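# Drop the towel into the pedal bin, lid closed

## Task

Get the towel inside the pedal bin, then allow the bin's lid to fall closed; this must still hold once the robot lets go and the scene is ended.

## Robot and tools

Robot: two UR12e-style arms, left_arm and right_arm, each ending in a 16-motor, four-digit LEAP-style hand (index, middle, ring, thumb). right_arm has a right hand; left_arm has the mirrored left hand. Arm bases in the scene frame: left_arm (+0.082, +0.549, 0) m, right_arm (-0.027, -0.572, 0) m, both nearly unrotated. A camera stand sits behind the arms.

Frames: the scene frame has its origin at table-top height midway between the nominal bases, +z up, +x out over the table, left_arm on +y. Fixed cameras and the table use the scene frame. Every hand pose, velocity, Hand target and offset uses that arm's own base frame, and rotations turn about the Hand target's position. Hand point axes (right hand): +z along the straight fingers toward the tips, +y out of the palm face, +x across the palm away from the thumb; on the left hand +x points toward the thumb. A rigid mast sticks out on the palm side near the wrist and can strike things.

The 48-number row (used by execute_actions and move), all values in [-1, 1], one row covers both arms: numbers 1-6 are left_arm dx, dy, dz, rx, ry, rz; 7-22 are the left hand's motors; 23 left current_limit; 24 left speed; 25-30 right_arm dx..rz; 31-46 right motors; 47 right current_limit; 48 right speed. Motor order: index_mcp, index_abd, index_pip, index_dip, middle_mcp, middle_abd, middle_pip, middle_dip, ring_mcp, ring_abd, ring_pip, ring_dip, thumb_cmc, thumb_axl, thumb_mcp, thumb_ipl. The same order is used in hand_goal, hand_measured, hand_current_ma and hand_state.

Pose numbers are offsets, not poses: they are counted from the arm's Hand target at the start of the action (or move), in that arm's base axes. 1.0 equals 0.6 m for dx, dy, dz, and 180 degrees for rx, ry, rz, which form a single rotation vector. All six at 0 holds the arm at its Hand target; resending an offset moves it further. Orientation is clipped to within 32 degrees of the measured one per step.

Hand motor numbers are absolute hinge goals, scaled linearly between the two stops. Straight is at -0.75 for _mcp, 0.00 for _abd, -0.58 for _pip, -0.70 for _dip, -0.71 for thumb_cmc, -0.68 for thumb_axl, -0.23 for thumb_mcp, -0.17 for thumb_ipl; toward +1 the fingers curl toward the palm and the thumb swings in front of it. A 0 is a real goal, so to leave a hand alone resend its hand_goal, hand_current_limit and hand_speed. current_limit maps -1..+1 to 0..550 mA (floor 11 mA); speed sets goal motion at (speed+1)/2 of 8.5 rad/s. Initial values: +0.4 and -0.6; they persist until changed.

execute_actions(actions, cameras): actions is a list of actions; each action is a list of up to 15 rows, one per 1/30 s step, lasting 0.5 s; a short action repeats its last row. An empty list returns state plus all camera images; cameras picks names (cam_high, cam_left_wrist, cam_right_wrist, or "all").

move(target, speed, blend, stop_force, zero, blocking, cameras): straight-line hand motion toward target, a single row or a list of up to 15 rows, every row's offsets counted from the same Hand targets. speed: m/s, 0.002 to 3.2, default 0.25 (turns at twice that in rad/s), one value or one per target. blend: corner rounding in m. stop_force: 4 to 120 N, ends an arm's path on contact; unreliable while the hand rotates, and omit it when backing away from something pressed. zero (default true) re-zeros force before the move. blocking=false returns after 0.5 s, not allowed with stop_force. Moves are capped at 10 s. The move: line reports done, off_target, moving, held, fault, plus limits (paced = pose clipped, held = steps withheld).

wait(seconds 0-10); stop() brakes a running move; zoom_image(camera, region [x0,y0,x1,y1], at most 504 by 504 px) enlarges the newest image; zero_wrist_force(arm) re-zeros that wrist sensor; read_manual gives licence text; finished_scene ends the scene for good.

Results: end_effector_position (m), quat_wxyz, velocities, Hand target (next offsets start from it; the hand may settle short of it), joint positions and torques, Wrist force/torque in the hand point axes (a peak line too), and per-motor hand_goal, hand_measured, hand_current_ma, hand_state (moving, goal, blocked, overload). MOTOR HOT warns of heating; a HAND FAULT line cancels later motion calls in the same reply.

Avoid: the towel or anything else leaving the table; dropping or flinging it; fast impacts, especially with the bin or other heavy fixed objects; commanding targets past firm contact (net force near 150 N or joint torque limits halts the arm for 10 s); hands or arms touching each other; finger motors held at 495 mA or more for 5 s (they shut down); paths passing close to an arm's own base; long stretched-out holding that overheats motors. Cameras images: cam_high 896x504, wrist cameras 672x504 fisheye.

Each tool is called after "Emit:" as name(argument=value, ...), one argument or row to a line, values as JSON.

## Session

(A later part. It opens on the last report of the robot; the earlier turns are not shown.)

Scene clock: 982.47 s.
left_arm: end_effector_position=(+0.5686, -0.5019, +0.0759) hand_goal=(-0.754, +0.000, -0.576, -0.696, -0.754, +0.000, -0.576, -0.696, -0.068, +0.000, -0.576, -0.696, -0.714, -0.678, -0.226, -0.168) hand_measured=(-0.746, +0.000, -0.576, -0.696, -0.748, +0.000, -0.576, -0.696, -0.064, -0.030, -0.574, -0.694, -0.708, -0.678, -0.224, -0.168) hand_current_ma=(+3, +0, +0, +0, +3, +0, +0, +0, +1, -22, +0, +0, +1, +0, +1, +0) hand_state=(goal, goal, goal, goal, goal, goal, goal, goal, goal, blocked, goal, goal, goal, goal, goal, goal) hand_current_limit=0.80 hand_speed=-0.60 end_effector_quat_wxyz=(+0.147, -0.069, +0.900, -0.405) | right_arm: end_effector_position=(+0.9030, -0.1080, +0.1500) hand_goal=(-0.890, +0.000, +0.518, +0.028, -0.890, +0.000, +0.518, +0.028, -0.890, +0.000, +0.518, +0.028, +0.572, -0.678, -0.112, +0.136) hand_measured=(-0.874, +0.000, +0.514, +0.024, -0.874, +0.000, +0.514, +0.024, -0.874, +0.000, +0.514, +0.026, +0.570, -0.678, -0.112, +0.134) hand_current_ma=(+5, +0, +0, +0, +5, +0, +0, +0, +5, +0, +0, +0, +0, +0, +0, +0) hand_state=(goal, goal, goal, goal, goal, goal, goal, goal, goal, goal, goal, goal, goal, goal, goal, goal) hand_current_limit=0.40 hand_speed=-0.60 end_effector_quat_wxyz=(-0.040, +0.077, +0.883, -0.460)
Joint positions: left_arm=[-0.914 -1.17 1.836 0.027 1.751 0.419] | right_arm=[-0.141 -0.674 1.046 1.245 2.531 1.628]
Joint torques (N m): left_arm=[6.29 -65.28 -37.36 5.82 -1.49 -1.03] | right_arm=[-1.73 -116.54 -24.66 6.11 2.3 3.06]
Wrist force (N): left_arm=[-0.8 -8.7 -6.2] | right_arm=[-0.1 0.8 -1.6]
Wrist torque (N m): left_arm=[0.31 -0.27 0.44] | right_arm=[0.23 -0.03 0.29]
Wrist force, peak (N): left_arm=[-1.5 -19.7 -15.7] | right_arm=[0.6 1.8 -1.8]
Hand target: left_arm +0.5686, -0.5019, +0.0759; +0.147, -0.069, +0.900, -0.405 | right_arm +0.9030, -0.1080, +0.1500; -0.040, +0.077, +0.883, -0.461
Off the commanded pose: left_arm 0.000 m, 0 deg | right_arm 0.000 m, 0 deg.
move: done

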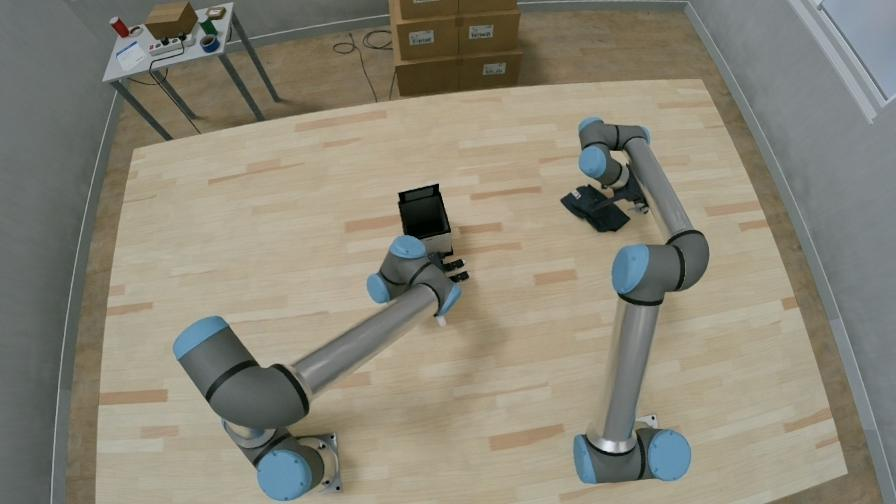

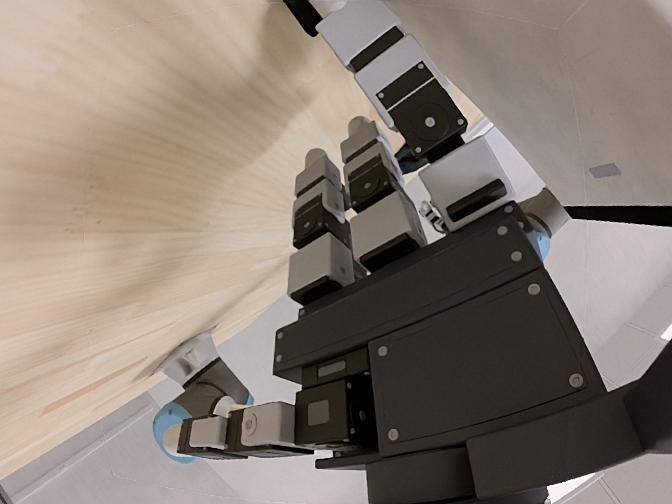

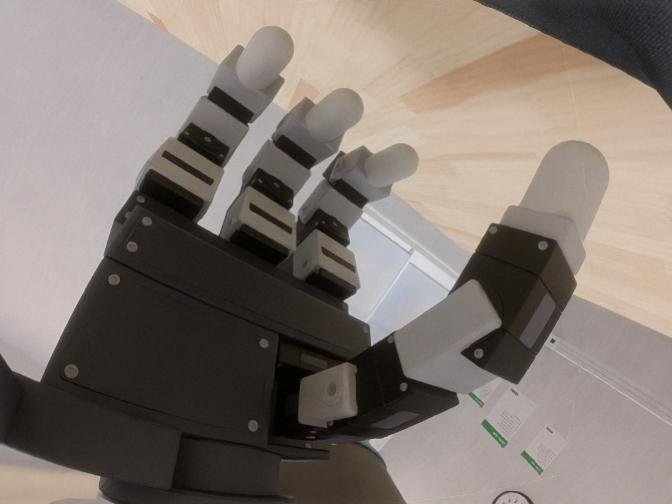

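Emit:
move(
  target=[0,0,0,0,0,0,-0.754,0,-0.576,-0.696,-0.754,0,-0.576,-0.696,-0.0685,0,-0.576,-0.696,-0.714,-0.678,-0.226,-0.168,0.8,-0.6,0.025,0.025,-0.1667,0,0,0,-0.8904,0,0.5182,0.029,-0.8904,0,0.5182,0.029,-0.8904,0,0.5182,0.029,0.5714,-0.678,-0.1124,0.1351,0.4,-0.6],
  speed=0.15,
  cameras=[],
)

Emit:
move(
  target=[0,0,0,0,0,0,-0.754,0,-0.576,-0.696,-0.754,0,-0.576,-0.696,-0.0685,0,-0.576,-0.696,-0.714,-0.678,-0.226,-0.168,0.8,-0.6,0,0,-0.075,0,0,0,-0.8904,0,0.5182,0.029,-0.8904,0,0.5182,0.029,-0.8904,0,0.5182,0.029,0.5714,-0.678,-0.1124,0.1351,0.4,-0.6],
  speed=0.02,
  stop_force=5,
  cameras=["all"],
)

Emit:
zoom_image(
  camera="cam_high",
  region=[555, 150, 655, 250],
)

Scene clock: 1038.83 s.
left_arm: end_effector_position=(+0.5686, -0.5019, +0.0759) hand_goal=(-0.754, +0.000, -0.576, -0.696, -0.754, +0.000, -0.576, -0.696, -0.068, +0.000, -0.576, -0.696, -0.714, -0.678, -0.226, -0.168) hand_measured=(-0.746, +0.000, -0.576, -0.696, -0.748, +0.000, -0.576, -0.696, -0.064, -0.030, -0.574, -0.694, -0.708, -0.678, -0.224, -0.168) hand_current_ma=(+3, +0, +0, +0, +3, +0, +0, +0, +1, -22, +0, +0, +1, +0, +1, +0) hand_state=(goal, goal, goal, goal, goal, goal, goal, goal, goal, blocked, goal, goal, goal, goal, goal, goal) hand_current_limit=0.80 hand_speed=-0.60 end_effector_quat_wxyz=(+0.147, -0.069, +0.900, -0.405) | right_arm: end_effector_position=(+0.9181, -0.0930, +0.0500) hand_goal=(-0.890, +0.000, +0.518, +0.028, -0.890, +0.000, +0.518, +0.028, -0.890, +0.000, +0.518, +0.028, +0.572, -0.678, -0.112, +0.136) hand_measured=(-0.876, +0.000, +0.514, +0.024, -0.876, +0.000, +0.514, +0.024, -0.876, +0.000, +0.514, +0.026, +0.570, -0.678, -0.112, +0.134) hand_current_ma=(+4, +0, +0, +0, +4, +0, +0, +0, +4, +0, +0, +0, +0, +0, +0, +0) hand_state=(goal, goal, goal, goal, goal, goal, goal, goal, goal, goal, goal, goal, goal, goal, goal, goal) hand_current_limit=0.40 hand_speed=-0.60 end_effector_quat_wxyz=(-0.040, +0.077, +0.883, -0.460)
Joint positions: left_arm=[-0.914 -1.17 1.836 0.027 1.751 0.419] | right_arm=[-0.122 -0.567 1.034 1.177 2.53 1.661]
Joint torques (N m): left_arm=[6.89 -64.64 -37.18 3.03 -1.37 -1.02] | right_arm=[-11.42 -124.51 -23.29 6.55 -0.4 -3.55]
Wrist force (N): left_arm=[-0.9 -8.7 -6.5] | right_arm=[0.0 0.0 -1.4]
Wrist torque (N m): left_arm=[0.33 -0.26 0.43] | right_arm=[0.13 -0.02 0.14]
Wrist force, peak (N): left_arm=[-1.2 -9.2 -6.6] | right_arm=[0.2 -1.7 -2.5]
Hand target: left_arm +0.5686, -0.5019, +0.0759; +0.147, -0.069, +0.900, -0.405 | right_arm +0.9180, -0.0930, +0.0500; -0.040, +0.077, +0.883, -0.461
Off the commanded pose: left_arm 0.000 m, 0 deg | right_arm 0.000 m, 0 deg.
move: done
No camera images: "cameras" was empty.

Scene clock: 1041.07 s.
left_arm: end_effector_position=(+0.5686, -0.5019, +0.0759) hand_goal=(-0.754, +0.000, -0.576, -0.696, -0.754, +0.000, -0.576, -0.696, -0.068, +0.000, -0.576, -0.696, -0.714, -0.678, -0.226, -0.168) hand_measured=(-0.746, +0.000, -0.576, -0.696, -0.748, +0.000, -0.576, -0.696, -0.064, -0.030, -0.574, -0.694, -0.708, -0.678, -0.224, -0.168) hand_current_ma=(+3, +0, +0, +0, +3, +0, +0, +0, +1, -22, +0, +0, +1, +0, +1, +0) hand_state=(goal, goal, goal, goal, goal, goal, goal, goal, goal, blocked, goal, goal, goal, goal, goal, goal) hand_current_limit=0.80 hand_speed=-0.60 end_effector_quat_wxyz=(+0.147, -0.069, +0.900, -0.405) | right_arm: end_effector_position=(+0.9180, -0.0930, +0.0291) hand_goal=(-0.890, +0.000, +0.518, +0.028, -0.890, +0.000, +0.518, +0.028, -0.890, +0.000, +0.518, +0.028, +0.572, -0.678, -0.112, +0.136) hand_measured=(-0.876, +0.000, +0.514, +0.024, -0.876, +0.000, +0.514, +0.024, -0.876, +0.000, +0.514, +0.026, +0.560, -0.680, -0.132, +0.134) hand_current_ma=(+4, +0, +0, +0, +4, +0, +0, +0, +4, +0, +0, +0, -3, +0, -12, +0) hand_state=(goal, goal, goal, goal, goal, goal, goal, goal, goal, goal, goal, goal, goal, goal, blocked, goal) hand_current_limit=0.40 hand_speed=-0.60 end_effector_quat_wxyz=(-0.040, +0.077, +0.883, -0.460)
Joint positions: left_arm=[-0.914 -1.17 1.836 0.027 1.751 0.419] | right_arm=[-0.122 -0.548 1.038 1.154 2.53 1.66]
Joint torques (N m): left_arm=[7.19 -63.27 -38.12 1.78 -1.41 -1.14] | right_arm=[-7.77 -122.81 -38.48 6.38 3.31 -3.22]
Wrist force (N): left_arm=[-1.0 -9.2 -6.5] | right_arm=[-0.5 -2.4 -4.4]
Wrist torque (N m): left_arm=[0.26 -0.24 0.44] | right_arm=[-0.07 -0.03 0.31]
Wrist force, peak (N): left_arm=[-0.9 -9.4 -6.4] | right_arm=[-0.5 -3.3 -5.5]
Hand target: left_arm +0.5686, -0.5019, +0.0759; +0.147, -0.069, +0.900, -0.405 | right_arm +0.9180, -0.0930, +0.0291; -0.040, +0.077, +0.883, -0.460 (not the last commanded pose)
Off the commanded pose: left_arm 0.000 m, 0 deg | right_arm 0.024 m, 0 deg.
move: contact (right_arm)

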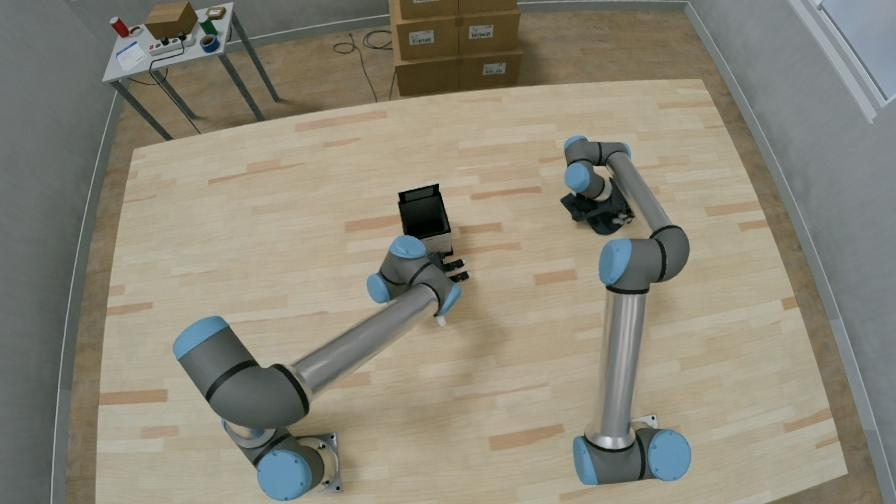

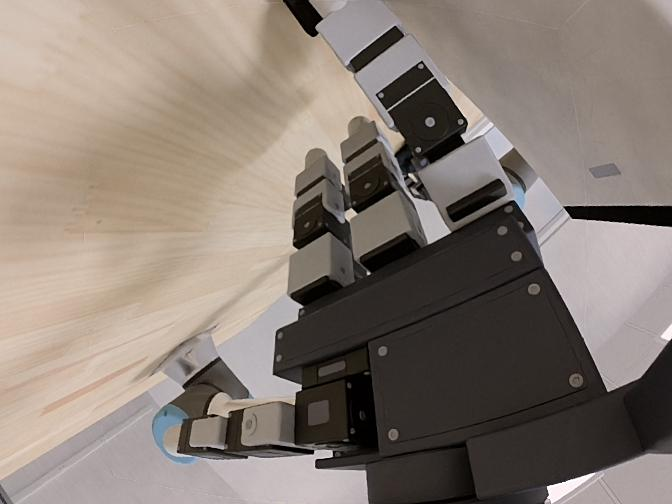

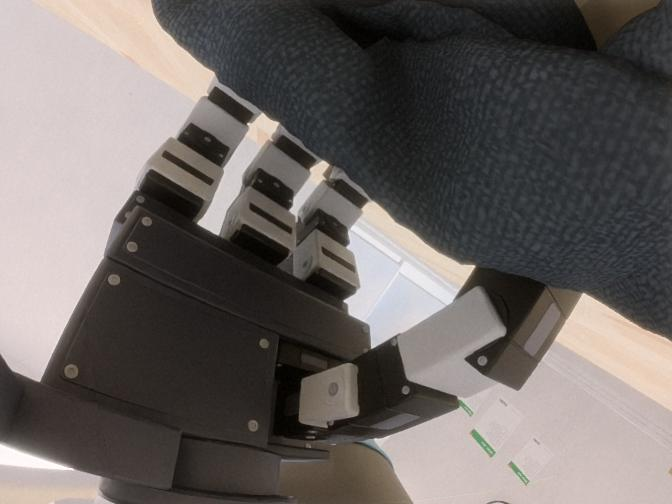

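Scaled by 5.040 from the camera's 896x504 image, which has a finer 1280x720 frame.

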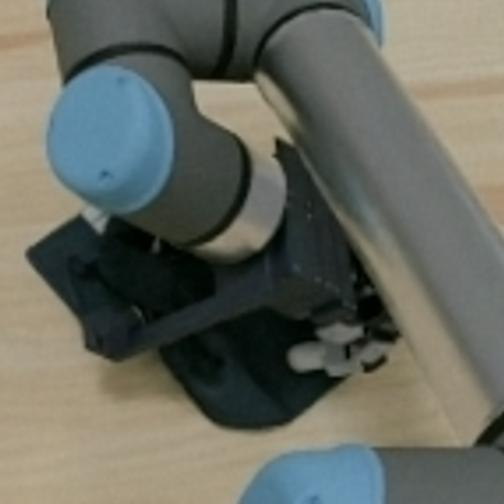

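Emit:
move(
  target=[
    [0,0,0,0,0,0,-0.754,0,-0.576,-0.696,-0.754,0,-0.576,-0.696,-0.0685,0,-0.576,-0.696,-0.714,-0.678,-0.226,-0.168,0.8,-0.6,0,0,-0.0117,0,0,0,-0.589,0,0.416,0,-0.589,0,0.416,0,-0.589,0,0.416,0,0.5714,-0.678,-0.0225,0.1135,0.4,-0.88],
    [0,0,0,0,0,0,-0.754,0,-0.576,-0.696,-0.754,0,-0.576,-0.696,-0.0685,0,-0.576,-0.696,-0.714,-0.678,-0.226,-0.168,0.8,-0.6,0,0,-0.0117,0,0,0,-0.2329,0,0.2993,-0.0435,-0.2329,0,0.2993,-0.0435,-0.2329,0,0.2993,-0.0435,0.5714,-0.678,0.0787,0.0811,0.4,-0.88],
  ],
  speed=0.03,
  cameras=["all"],
)

Emit:
zoom_image(
  camera="cam_high",
  region=[555, 150, 655, 250],
)

Scene clock: 1073.70 s.
left_arm: end_effector_position=(+0.5686, -0.5019, +0.0759) hand_goal=(-0.754, +0.000, -0.576, -0.696, -0.754, +0.000, -0.576, -0.696, -0.068, +0.000, -0.576, -0.696, -0.714, -0.678, -0.226, -0.168) hand_measured=(-0.746, +0.000, -0.576, -0.696, -0.748, +0.000, -0.576, -0.696, -0.064, -0.030, -0.574, -0.694, -0.708, -0.678, -0.224, -0.168) hand_current_ma=(+3, +0, +0, +0, +3, +0, +0, +0, +1, -22, +0, +0, +1, +0, +1, +0) hand_state=(goal, goal, goal, goal, goal, goal, goal, goal, goal, blocked, goal, goal, goal, goal, goal, goal) hand_current_limit=0.80 hand_speed=-0.60 end_effector_quat_wxyz=(+0.147, -0.069, +0.900, -0.405) | right_arm: end_effector_position=(+0.9180, -0.0931, +0.0221) hand_goal=(-0.232, +0.000, +0.300, -0.044, -0.232, +0.000, +0.300, -0.044, -0.232, +0.000, +0.300, -0.044, +0.572, -0.678, +0.078, +0.082) hand_measured=(-0.782, +0.000, +0.426, +0.034, -0.786, +0.000, +0.422, +0.038, -0.784, +0.000, +0.424, +0.032, +0.548, -0.682, -0.118, +0.082) hand_current_ma=(-385, +0, +240, +100, -385, +0, +227, +109, -385, +0, +238, +94, -11, -1, -385, +0) hand_state=(blocked, goal, blocked, blocked, blocked, goal, blocked, blocked, blocked, goal, blocked, blocked, blocked, goal, blocked, goal) hand_current_limit=0.40 hand_speed=-0.88 end_effector_quat_wxyz=(-0.040, +0.077, +0.883, -0.461)
Joint positions: left_arm=[-0.914 -1.17 1.836 0.027 1.751 0.419] | right_arm=[-0.122 -0.542 1.039 1.147 2.53 1.66]
Joint torques (N m): left_arm=[7.22 -65.28 -37.08 1.01 -1.41 -1.06] | right_arm=[9.92 -36.12 0.09 -1.06 -15.94 -1.32]
Wrist force (N): left_arm=[-1.2 -9.2 -6.5] | right_arm=[-0.2 -62.9 -30.2]
Wrist torque (N m): left_arm=[0.27 -0.22 0.42] | right_arm=[0.37 0.11 -0.40]
Wrist force, peak (N): left_arm=[-0.9 -9.3 -6.7] | right_arm=[-0.2 -62.9 -30.2]
Hand target: left_arm +0.5686, -0.5019, +0.0759; +0.147, -0.069, +0.900, -0.405 | right_arm +0.9180, -0.0930, +0.0221; -0.040, +0.077, +0.883, -0.460
Off the commanded pose: left_arm 0.000 m, 0 deg | right_arm 0.000 m, 0 deg.
move: done

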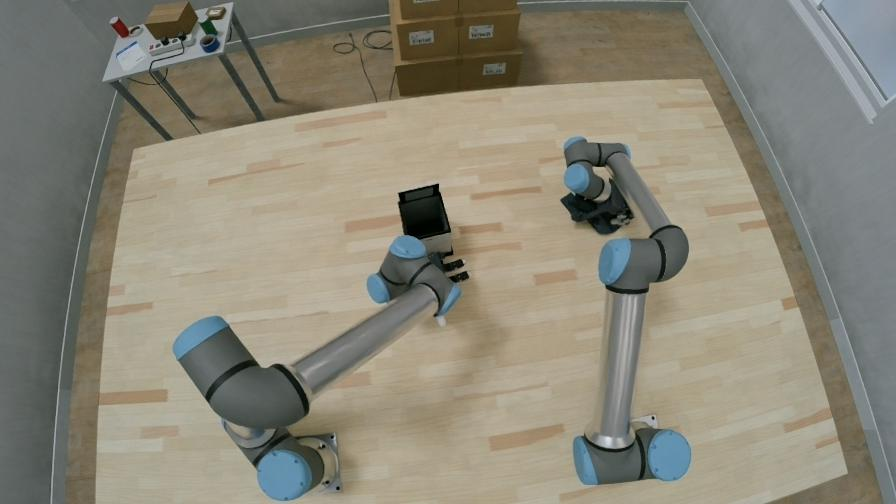

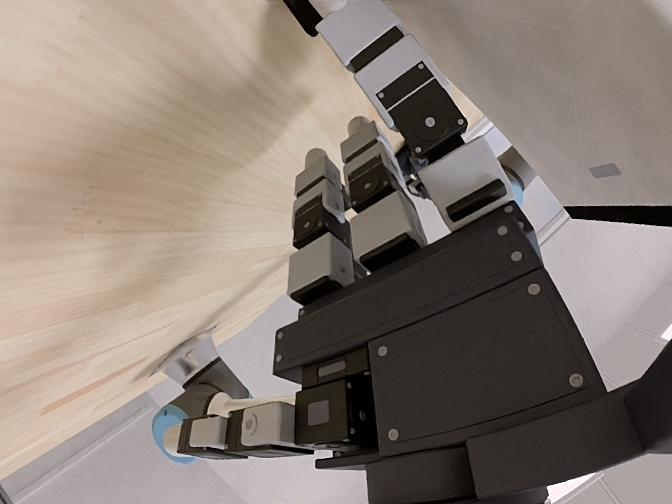

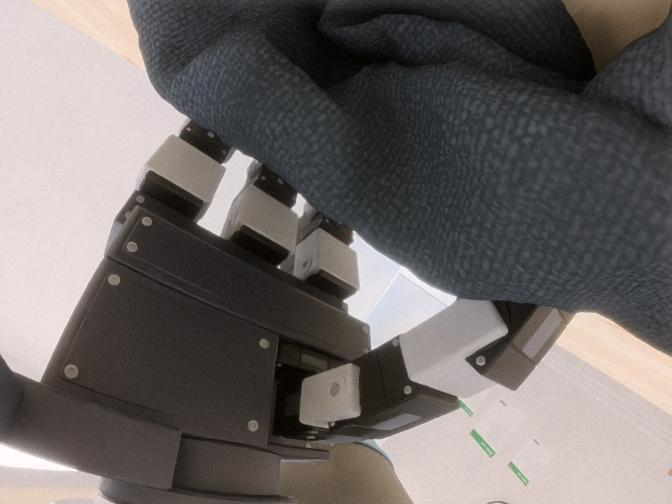

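Scaled by 5.040 from the camera's 896x504 image, which has a finer 1280x720 frame.

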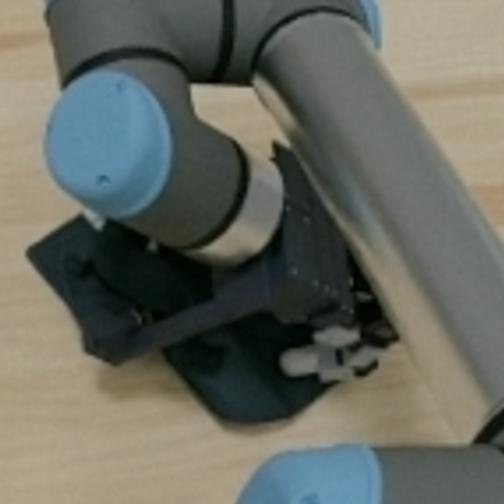

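Emit:
move(
  target=[0,0,0,0,0,0,-0.754,0,-0.576,-0.696,-0.754,0,-0.576,-0.696,-0.0685,0,-0.576,-0.696,-0.714,-0.678,-0.226,-0.168,0.8,-0.6,0,0,0.0167,0,0,0,-0.2329,0,0.2993,-0.0435,-0.2329,0,0.2993,-0.0435,-0.2329,0,0.2993,-0.0435,0.5714,-0.678,0.0787,0.0811,0.4,-0.88],
  speed=0.03,
  cameras=["all"],
)

Emit:
zoom_image(
  camera="cam_high",
  region=[555, 150, 655, 250],
)

Scene clock: 1088.73 s.
left_arm: end_effector_position=(+0.5686, -0.5019, +0.0759) hand_goal=(-0.754, +0.000, -0.576, -0.696, -0.754, +0.000, -0.576, -0.696, -0.068, +0.000, -0.576, -0.696, -0.714, -0.678, -0.226, -0.168) hand_measured=(-0.746, +0.000, -0.576, -0.696, -0.748, +0.000, -0.576, -0.696, -0.064, -0.030, -0.574, -0.694, -0.708, -0.678, -0.224, -0.168) hand_current_ma=(+3, +0, +0, +0, +3, +0, +0, +0, +1, -22, +0, +0, +1, +0, +1, +0) hand_state=(goal, goal, goal, goal, goal, goal, goal, goal, goal, blocked, goal, goal, goal, goal, goal, goal) hand_current_limit=0.80 hand_speed=-0.60 end_effector_quat_wxyz=(+0.147, -0.069, +0.900, -0.405) | right_arm: end_effector_position=(+0.9180, -0.0930, +0.0321) hand_goal=(-0.232, +0.000, +0.300, -0.044, -0.232, +0.000, +0.300, -0.044, -0.232, +0.000, +0.300, -0.044, +0.572, -0.678, +0.078, +0.082) hand_measured=(-0.350, +0.000, +0.270, -0.050, -0.338, +0.000, +0.280, -0.046, -0.324, +0.000, +0.288, -0.042, +0.570, -0.680, +0.038, +0.062) hand_current_ma=(-242, +0, -15, -1, -192, +0, -7, +0, -148, +0, -3, +0, +0, +0, -42, -12) hand_state=(blocked, goal, blocked, goal, blocked, goal, blocked, goal, blocked, goal, goal, goal, goal, goal, blocked, goal) hand_current_limit=0.40 hand_speed=-0.88 end_effector_quat_wxyz=(-0.040, +0.077, +0.883, -0.461)
Joint positions: left_arm=[-0.914 -1.17 1.836 0.027 1.751 0.419] | right_arm=[-0.122 -0.551 1.038 1.157 2.53 1.66]
Joint torques (N m): left_arm=[7.98 -65.02 -37.03 0.96 -1.44 -1.2] | right_arm=[0.65 -119.54 -35.28 2.09 0.28 -0.52]
Wrist force (N): left_arm=[-1.0 -8.8 -6.2] | right_arm=[-1.5 -11.1 -3.3]
Wrist torque (N m): left_arm=[0.29 -0.23 0.42] | right_arm=[0.72 0.30 -0.30]
Wrist force, peak (N): left_arm=[-1.4 -9.3 -6.8] | right_arm=[-0.1 -63.1 -30.3]
Hand target: left_arm +0.5686, -0.5019, +0.0759; +0.147, -0.069, +0.900, -0.405 | right_arm +0.9180, -0.0930, +0.0321; -0.040, +0.077, +0.883, -0.460
Off the commanded pose: left_arm 0.000 m, 0 deg | right_arm 0.000 m, 0 deg.
move: done

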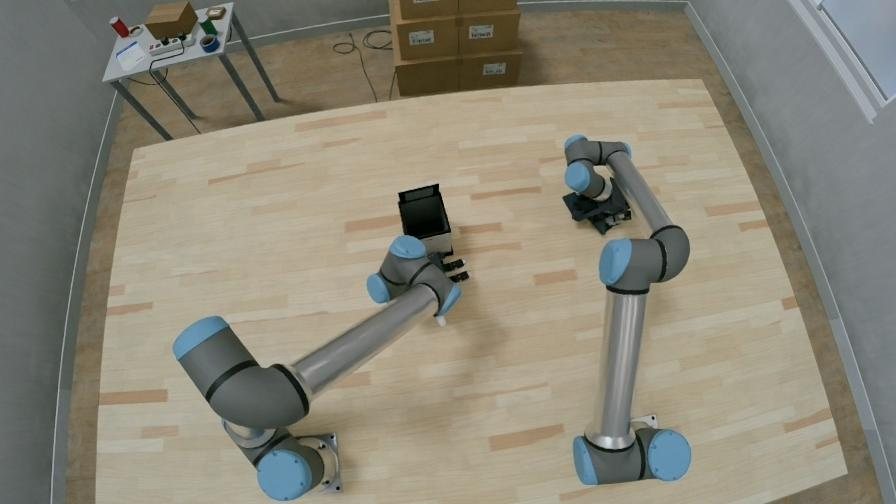

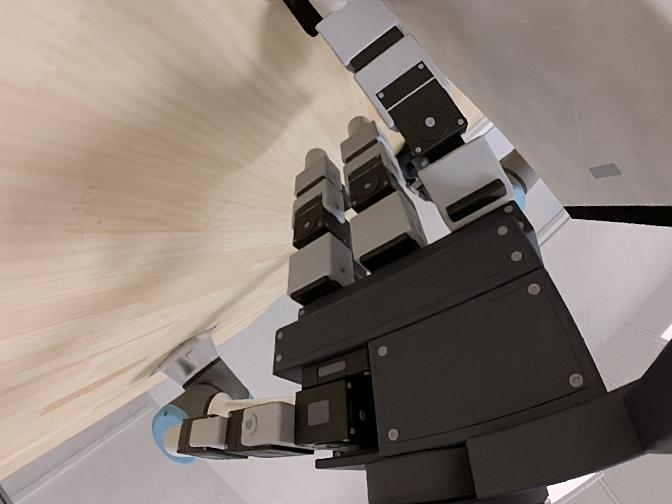

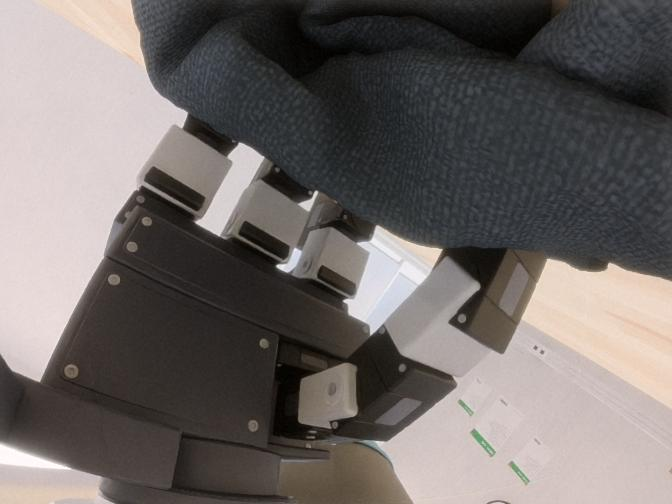

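Scaled by 5.040 from the camera's 896x504 image, which has a finer 1280x720 frame.

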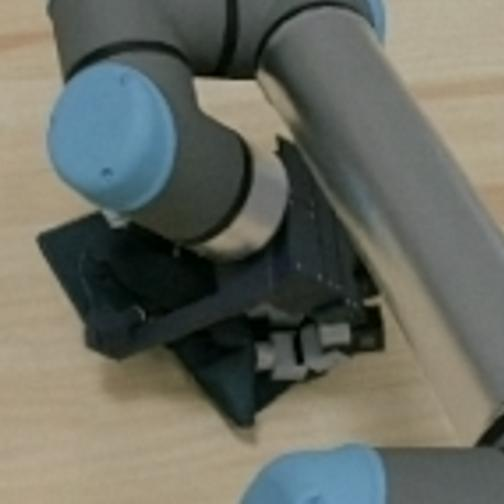

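Emit:
move(
  target=[0,0,0,0,0,0,-0.754,0,-0.576,-0.696,-0.754,0,-0.576,-0.696,-0.0685,0,-0.576,-0.696,-0.714,-0.678,-0.226,-0.168,0.8,-0.6,0,0,0,0,0,0,0.2055,0,0.1825,-0.1159,0.2055,0,0.1825,-0.1159,0.2055,0,0.1825,-0.1159,0.5714,-0.678,0.2809,0.1568,0.4,-0.88],
  speed=0.03,
  cameras=["all"],
)

Emit:
zoom_image(
  camera="cam_high",
  region=[555, 150, 655, 250],
)

Scene clock: 1095.97 s.
left_arm: end_effector_position=(+0.5686, -0.5019, +0.0759) hand_goal=(-0.754, +0.000, -0.576, -0.696, -0.754, +0.000, -0.576, -0.696, -0.068, +0.000, -0.576, -0.696, -0.714, -0.678, -0.226, -0.168) hand_measured=(-0.746, +0.000, -0.576, -0.696, -0.748, +0.000, -0.576, -0.696, -0.064, -0.030, -0.574, -0.694, -0.708, -0.678, -0.224, -0.168) hand_current_ma=(+3, +0, +0, +0, +3, +0, +0, +0, +1, -22, +0, +0, +1, +0, +1, +0) hand_state=(goal, goal, goal, goal, goal, goal, goal, goal, goal, blocked, goal, goal, goal, goal, goal, goal) hand_current_limit=0.80 hand_speed=-0.60 end_effector_quat_wxyz=(+0.147, -0.069, +0.900, -0.405) | right_arm: end_effector_position=(+0.9180, -0.0931, +0.0322) hand_goal=(+0.206, +0.000, +0.182, -0.116, +0.206, +0.000, +0.182, -0.116, +0.206, +0.000, +0.182, -0.116, +0.572, -0.678, +0.280, +0.156) hand_measured=(-0.308, +0.000, +0.208, -0.084, -0.292, +0.000, +0.200, -0.088, -0.274, +0.000, +0.198, -0.100, +0.570, -0.680, +0.040, +0.090) hand_current_ma=(-385, +0, +12, +18, -385, +0, +5, +13, -385, +0, +4, +4, +0, +0, -385, -121) hand_state=(blocked, goal, blocked, blocked, blocked, goal, goal, blocked, blocked, goal, goal, goal, goal, goal, blocked, blocked) hand_current_limit=0.40 hand_speed=-0.88 end_effector_quat_wxyz=(-0.040, +0.077, +0.883, -0.460)
Joint positions: left_arm=[-0.914 -1.17 1.836 0.027 1.751 0.419] | right_arm=[-0.122 -0.551 1.038 1.157 2.53 1.66]
Joint torques (N m): left_arm=[7.12 -64.79 -37.3 0.96 -1.62 -1.22] | right_arm=[1.47 -83.76 -22.28 0.03 -5.3 0.64]
Wrist force (N): left_arm=[-1.0 -8.8 -6.1] | right_arm=[-0.7 -38.7 -15.2]
Wrist torque (N m): left_arm=[0.29 -0.24 0.42] | right_arm=[1.40 0.73 -1.09]
Wrist force, peak (N): left_arm=[-1.0 -9.3 -6.5] | right_arm=[-0.6 -38.9 -15.6]
Hand target: left_arm +0.5686, -0.5019, +0.0759; +0.147, -0.069, +0.900, -0.405 | right_arm +0.9180, -0.0930, +0.0321; -0.040, +0.077, +0.883, -0.460
Off the commanded pose: left_arm 0.000 m, 0 deg | right_arm 0.000 m, 0 deg.
move: done

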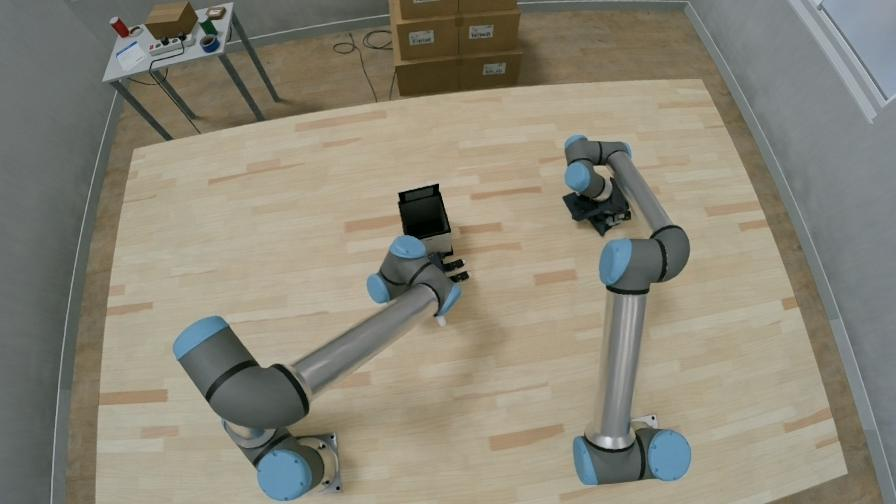

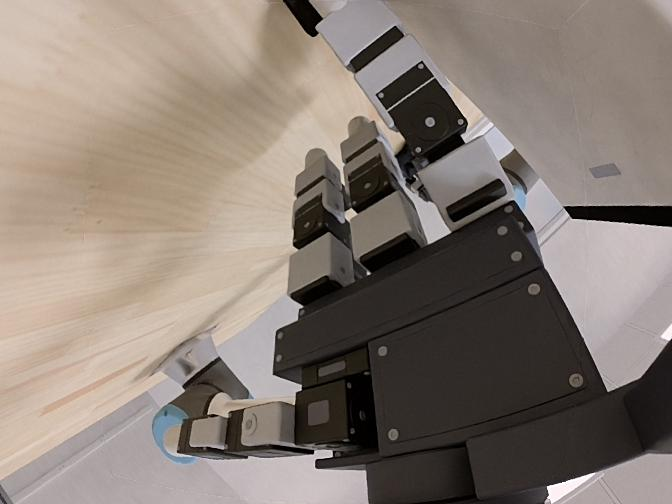

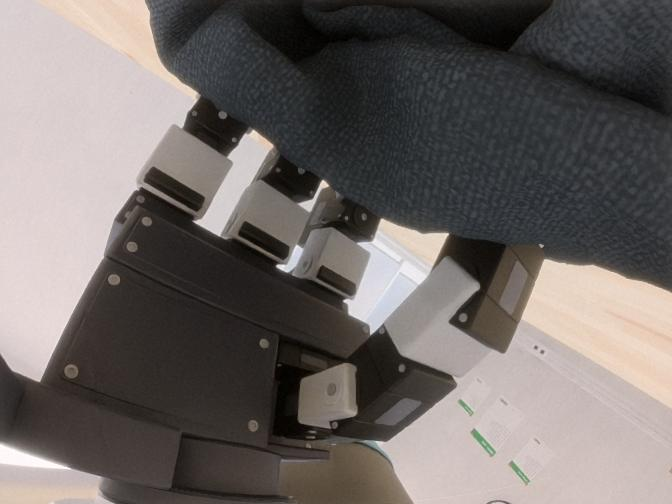

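Scaled by 5.040 from the camera's 896x504 image, which has a finer 1280x720 frame.

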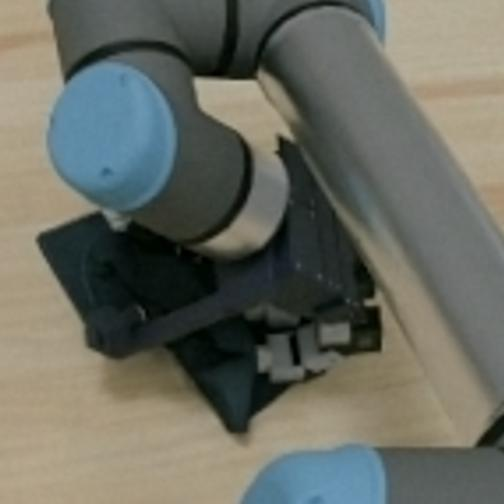

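Emit:
move(
  target=[0,0,0,0,0,0,-0.754,0,-0.576,-0.696,-0.754,0,-0.576,-0.696,-0.0685,0,-0.576,-0.696,-0.714,-0.678,-0.226,-0.168,0.8,-0.6,0,0,0.0117,0,0,0,0.2055,0,0.1825,-0.1159,0.2055,0,0.1825,-0.1159,0.2055,0,0.1825,-0.1159,0.5714,-0.678,0.2809,0.1568,0.4,-0.88],
  speed=0.02,
  cameras=["all"],
)

Emit:
zoom_image(
  camera="cam_high",
  region=[555, 150, 655, 250],
)

Scene clock: 1107.27 s.
left_arm: end_effector_position=(+0.5686, -0.5019, +0.0759) hand_goal=(-0.754, +0.000, -0.576, -0.696, -0.754, +0.000, -0.576, -0.696, -0.068, +0.000, -0.576, -0.696, -0.714, -0.678, -0.226, -0.168) hand_measured=(-0.746, +0.000, -0.576, -0.696, -0.748, +0.000, -0.576, -0.696, -0.064, -0.030, -0.574, -0.694, -0.708, -0.678, -0.224, -0.168) hand_current_ma=(+3, +0, +0, +0, +3, +0, +0, +0, +1, -22, +0, +0, +1, +0, +1, +0) hand_state=(goal, goal, goal, goal, goal, goal, goal, goal, goal, blocked, goal, goal, goal, goal, goal, goal) hand_current_limit=0.80 hand_speed=-0.60 end_effector_quat_wxyz=(+0.147, -0.069, +0.900, -0.405) | right_arm: end_effector_position=(+0.9180, -0.0930, +0.0391) hand_goal=(+0.206, +0.000, +0.182, -0.116, +0.206, +0.000, +0.182, -0.116, +0.206, +0.000, +0.182, -0.116, +0.572, -0.678, +0.280, +0.156) hand_measured=(-0.240, +0.002, +0.138, -0.130, +0.140, +0.004, +0.158, -0.126, +0.196, +0.000, +0.174, -0.114, +0.552, -0.688, +0.054, +0.094) hand_current_ma=(-385, +0, -32, -4, -79, +0, -10, -2, -2, +0, -1, +0, -7, -3, -385, -108) hand_state=(blocked, goal, blocked, goal, blocked, goal, blocked, goal, goal, goal, goal, goal, goal, goal, blocked, blocked) hand_current_limit=0.40 hand_speed=-0.88 end_effector_quat_wxyz=(-0.040, +0.077, +0.883, -0.460)
Joint positions: left_arm=[-0.914 -1.17 1.836 0.027 1.751 0.419] | right_arm=[-0.122 -0.557 1.036 1.165 2.53 1.66]
Joint torques (N m): left_arm=[6.14 -64.43 -37.3 0.86 -1.52 -1.06] | right_arm=[6.94 -115.38 -40.99 2.77 5.28 1.32]
Wrist force (N): left_arm=[-0.9 -8.8 -6.0] | right_arm=[-0.2 0.0 -1.5]
Wrist torque (N m): left_arm=[0.29 -0.24 0.43] | right_arm=[0.35 0.01 0.25]
Wrist force, peak (N): left_arm=[-1.2 -9.3 -6.7] | right_arm=[-0.7 -39.6 -15.9]
Hand target: left_arm +0.5686, -0.5019, +0.0759; +0.147, -0.069, +0.900, -0.405 | right_arm +0.9180, -0.0930, +0.0391; -0.040, +0.077, +0.883, -0.460
Off the commanded pose: left_arm 0.000 m, 0 deg | right_arm 0.000 m, 0 deg.
move: done

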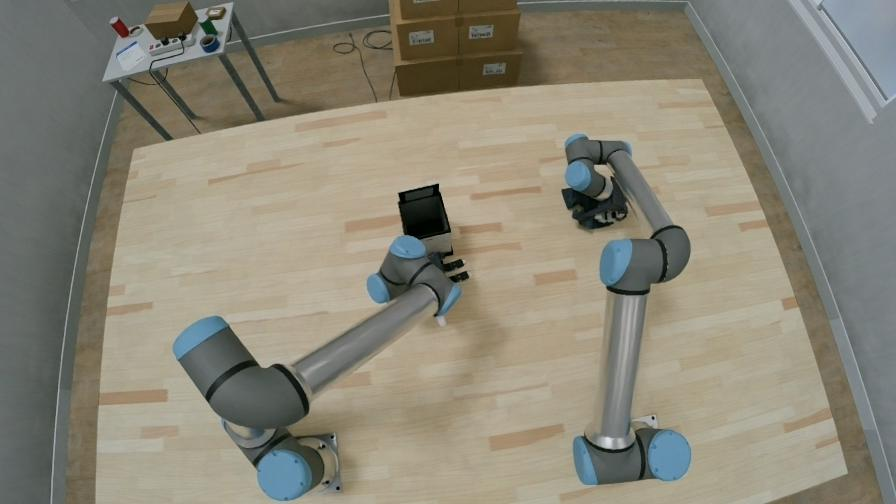

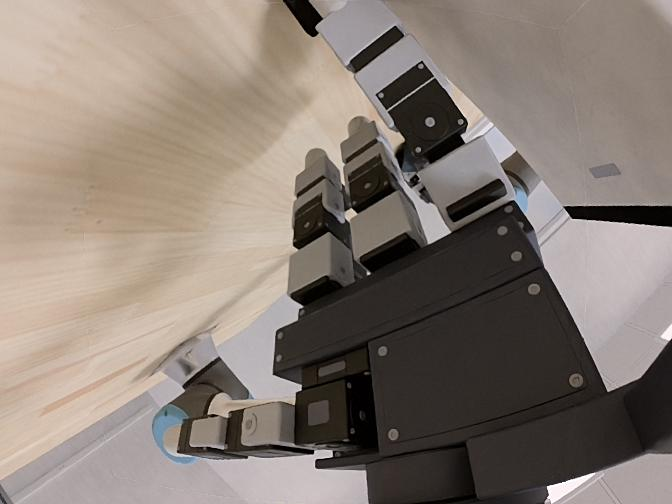

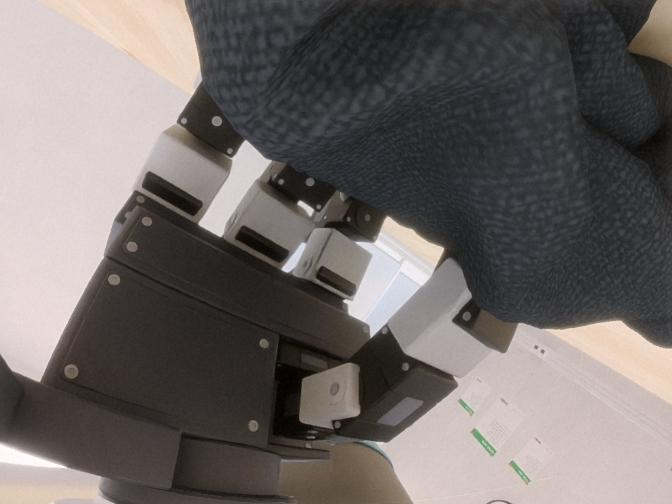

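Scaled by 5.040 from the camera's 896x504 image, which has a finer 1280x720 frame.

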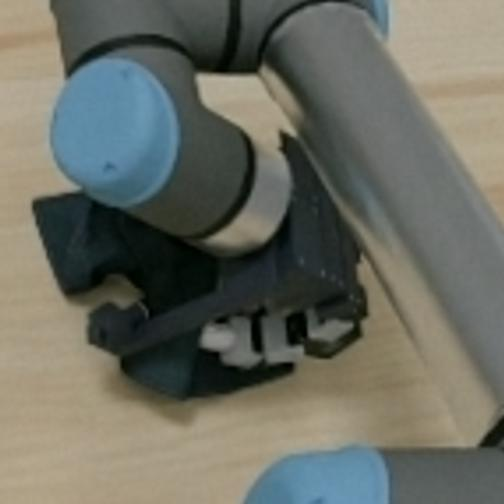

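Emit:
move(
  target=[0,0,0,0,0,0,-0.754,0,-0.576,-0.696,-0.754,0,-0.576,-0.696,-0.0685,0,-0.576,-0.696,-0.714,-0.678,-0.226,-0.168,0.8,-0.6,0,0,0.15,0,0,0,0.2055,0,0.1825,-0.1159,0.35,0,0.4,-0.1159,0.35,0,0.4,-0.1159,0.5714,-0.678,0.2809,0.1568,0.5,-0.88],
  speed=0.05,
  cameras=["all"],
)

Emit:
zoom_image(
  camera="cam_high",
  region=[555, 150, 655, 250],
)

Scene clock: 1120.73 s.
left_arm: end_effector_position=(+0.5686, -0.5019, +0.0759) hand_goal=(-0.754, +0.000, -0.576, -0.696, -0.754, +0.000, -0.576, -0.696, -0.068, +0.000, -0.576, -0.696, -0.714, -0.678, -0.226, -0.168) hand_measured=(-0.746, +0.000, -0.576, -0.696, -0.748, +0.000, -0.576, -0.696, -0.064, -0.030, -0.574, -0.694, -0.708, -0.678, -0.224, -0.168) hand_current_ma=(+3, +0, +0, +0, +3, +0, +0, +0, +1, -22, +0, +0, +1, +0, +1, +0) hand_state=(goal, goal, goal, goal, goal, goal, goal, goal, goal, blocked, goal, goal, goal, goal, goal, goal) hand_current_limit=0.80 hand_speed=-0.60 end_effector_quat_wxyz=(+0.147, -0.069, +0.900, -0.405) | right_arm: end_effector_position=(+0.9181, -0.0930, +0.1295) hand_goal=(+0.206, +0.000, +0.182, -0.116, +0.350, +0.000, +0.400, -0.116, +0.350, +0.000, +0.400, -0.116, +0.572, -0.678, +0.280, +0.156) hand_measured=(-0.230, +0.000, +0.120, -0.142, +0.332, +0.006, +0.390, -0.120, +0.338, +0.000, +0.392, -0.114, +0.564, -0.690, +0.076, +0.094) hand_current_ma=(-412, +0, -60, -12, -6, +1, -2, +0, -3, +0, -1, +0, -1, -4, -413, -108) hand_state=(blocked, goal, blocked, blocked, goal, goal, goal, goal, goal, goal, goal, goal, goal, goal, blocked, blocked) hand_current_limit=0.50 hand_speed=-0.88 end_effector_quat_wxyz=(-0.040, +0.077, +0.883, -0.460)
Joint positions: left_arm=[-0.914 -1.17 1.836 0.027 1.751 0.419] | right_arm=[-0.122 -0.629 1.004 1.268 2.53 1.66]
Joint torques (N m): left_arm=[6.88 -65.59 -36.92 0.78 -1.44 -1.12] | right_arm=[1.85 -96.35 -26.8 3.02 5.41 -1.26]
Wrist force (N): left_arm=[-0.7 -9.1 -6.0] | right_arm=[-0.5 1.3 -1.1]
Wrist torque (N m): left_arm=[0.25 -0.27 0.46] | right_arm=[0.42 0.05 0.17]
Wrist force, peak (N): left_arm=[-1.1 -9.0 -7.0] | right_arm=[-0.4 -0.3 -2.0]
Hand target: left_arm +0.5686, -0.5019, +0.0759; +0.147, -0.069, +0.900, -0.405 | right_arm +0.9180, -0.0930, +0.1291; -0.040, +0.077, +0.883, -0.460
Off the commanded pose: left_arm 0.000 m, 0 deg | right_arm 0.000 m, 0 deg.
move: done

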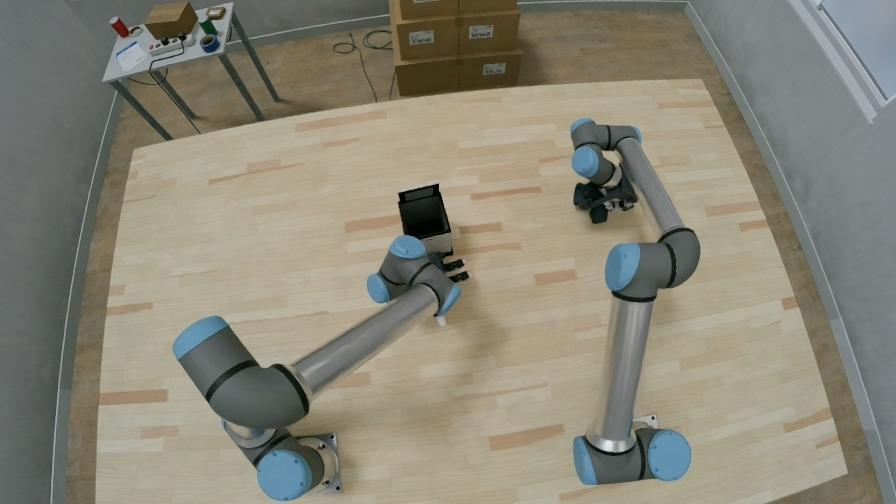

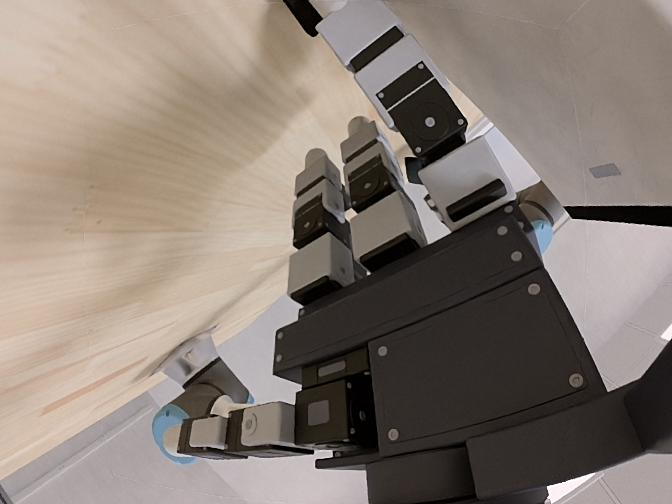

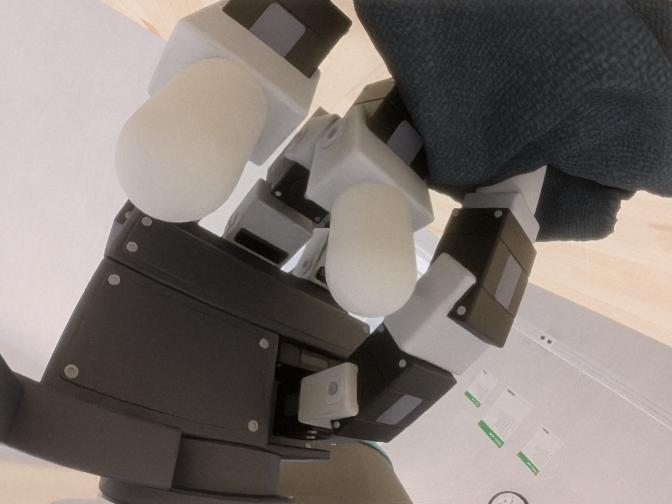

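Scaled by 5.040 from the camera's 896x504 image, which has a finer 1280x720 frame.

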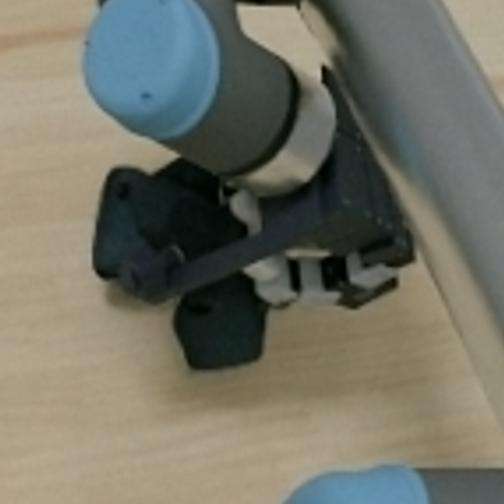

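Emit:
move(
  target=[
    [0,0,0.0417,0,0,0,-0.754,0,-0.576,-0.696,-0.754,0,-0.576,-0.696,-0.0685,0,-0.576,-0.696,-0.714,-0.678,-0.226,-0.168,0.8,-0.6,0,0,0.1,0,0,0,0.2055,0,0.1825,-0.1159,0.35,0,0.4,-0.1159,0.35,0,0.4,-0.1159,0.5714,-0.678,0.2809,0.1568,0.5,-0.88],
    [0,0,0.2167,0,0,0,-0.754,0,-0.576,-0.696,-0.754,0,-0.576,-0.696,-0.0685,0,-0.576,-0.696,-0.714,-0.678,-0.226,-0.168,0.8,-0.6,-0.03,0.1,0.48,0,0,0,0.2055,0,0.1825,-0.1159,0.35,0,0.4,-0.1159,0.35,0,0.4,-0.1159,0.5714,-0.678,0.2809,0.1568,0.5,-0.88],
  ],
  speed=[0.05,0.15],
  blend=0.01,
  cameras=["all"],
)

Emit:
zoom_image(
  camera="cam_high",
  region=[555, 100, 705, 250],
)

Scene clock: 1305.53 s.
left_arm: end_effector_position=(+0.5686, -0.5020, +0.1332) hand_goal=(-0.754, +0.000, -0.576, -0.696, -0.754, +0.000, -0.576, -0.696, -0.068, +0.000, -0.576, -0.696, -0.714, -0.678, -0.226, -0.168) hand_measured=(-0.746, +0.000, -0.576, -0.696, -0.748, +0.000, -0.576, -0.696, -0.066, +0.002, -0.574, -0.694, -0.708, -0.678, -0.224, -0.168) hand_current_ma=(+3, +0, +0, +0, +3, +0, +0, +0, +0, +0, +0, +0, +1, +0, +1, +0) hand_state=(goal, goal, goal, goal, goal, goal, goal, goal, goal, goal, goal, goal, goal, goal, goal, goal) hand_current_limit=0.80 hand_speed=-0.60 end_effector_quat_wxyz=(+0.147, -0.069, +0.900, -0.405) end_effector_velocity=(+0.000, -0.001, -0.002) end_effector_angular_velocity=(-0.002, -0.001, +0.000) | right_arm: end_effector_position=(+0.9139, -0.0793, +0.2412) hand_goal=(+0.206, +0.000, +0.182, -0.116, +0.350, +0.000, +0.400, -0.116, +0.350, +0.000, +0.400, -0.116, +0.572, -0.678, +0.280, +0.156) hand_measured=(-0.230, +0.000, +0.120, -0.142, +0.336, +0.006, +0.392, -0.120, +0.342, +0.000, +0.394, -0.114, +0.564, -0.690, +0.078, +0.094) hand_current_ma=(-412, +0, -62, -12, -4, +1, -1, +0, -1, +0, -1, +0, -1, -4, -413, -108) hand_state=(blocked, goal, blocked, blocked, goal, goal, goal, goal, goal, goal, goal, goal, goal, goal, blocked, blocked) hand_current_limit=0.50 hand_speed=-0.88 end_effector_quat_wxyz=(-0.040, +0.077, +0.883, -0.460)
Joint positions: left_arm=[-0.914 -1.226 1.796 0.123 1.751 0.419] | right_arm=[-0.108 -0.701 0.939 1.426 2.529 1.685]
Joint velocities: left_arm=[0 0.002 0.001 -0.005 0 0] | right_arm=[within noise]
Joint torques (N m): left_arm=[7.66 -47.42 -19.71 -2.3 -0.5 -1.84] | right_arm=[-5.34 -94.58 -27.63 3.4 -0.06 -0.38]
Wrist force (N): left_arm=[-1.3 -1.3 -0.1] | right_arm=[-0.4 1.7 -1.2]
Wrist torque (N m): left_arm=[-0.19 0.21 -0.12] | right_arm=[0.46 0.03 0.06]
Wrist force, peak (N): left_arm=[-1.3 -9.2 -6.8] | right_arm=[0.6 -4.0 -7.8]
Hand target: left_arm +0.5686, -0.5019, +0.1329; +0.147, -0.069, +0.900, -0.405 (not the last commanded pose) | right_arm +0.9139, -0.0794, +0.2411; -0.040, +0.077, +0.883, -0.460 (not the last commanded pose)
Off the commanded pose: left_arm 0.073 m, 0 deg | right_arm 0.182 m, 0 deg.
move: held (right_arm; a check stopped the path), off_target (left_arm; braked when a check withheld steps of right_arm); path passed 1 of 2 targets; limits=held
pose unreachable (right arm): on one or more control steps of this call, first in action 0 (counted from 0), this arm could not follow its commanded pose, so it was not sent that pose on those steps. It may still have moved: this result reports where it is.
cause: moving toward the commanded pose would bring two parts of the arm too close to each other (joints 4 (wrist 1) to 6 (wrist 3) lie between them).

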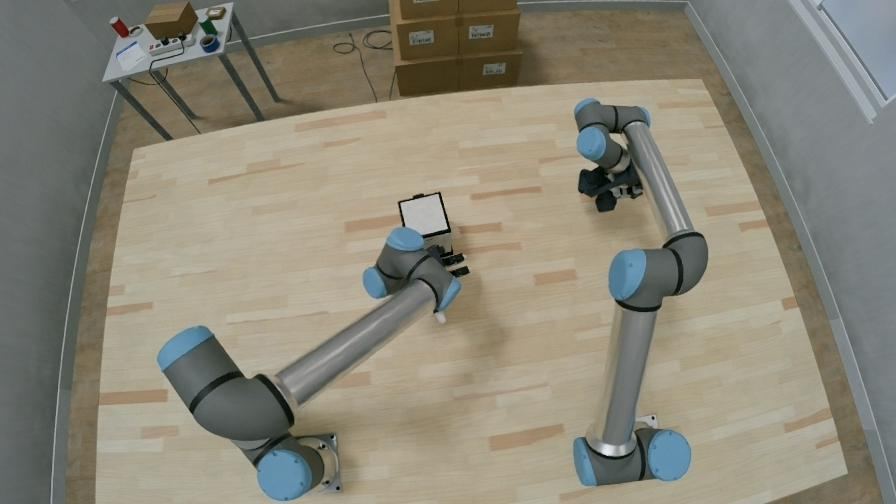

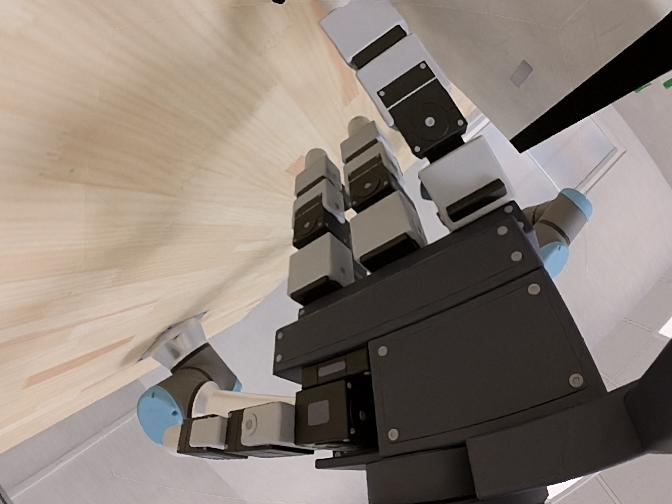

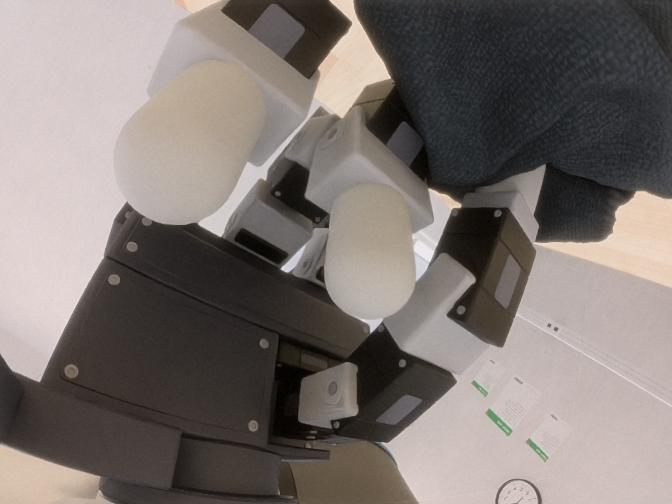

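Scaled by 3.360 from the camera's 896x504 image, which has a finer 1280x720 frame.

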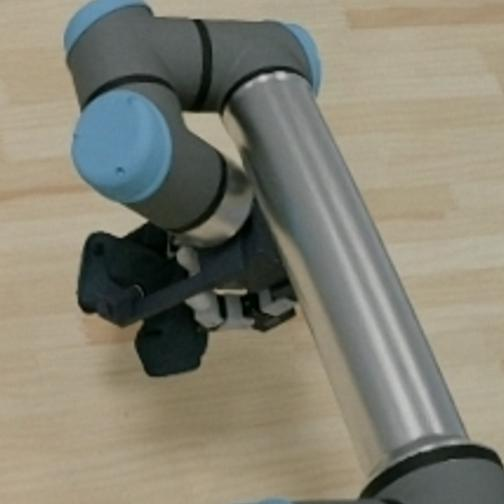

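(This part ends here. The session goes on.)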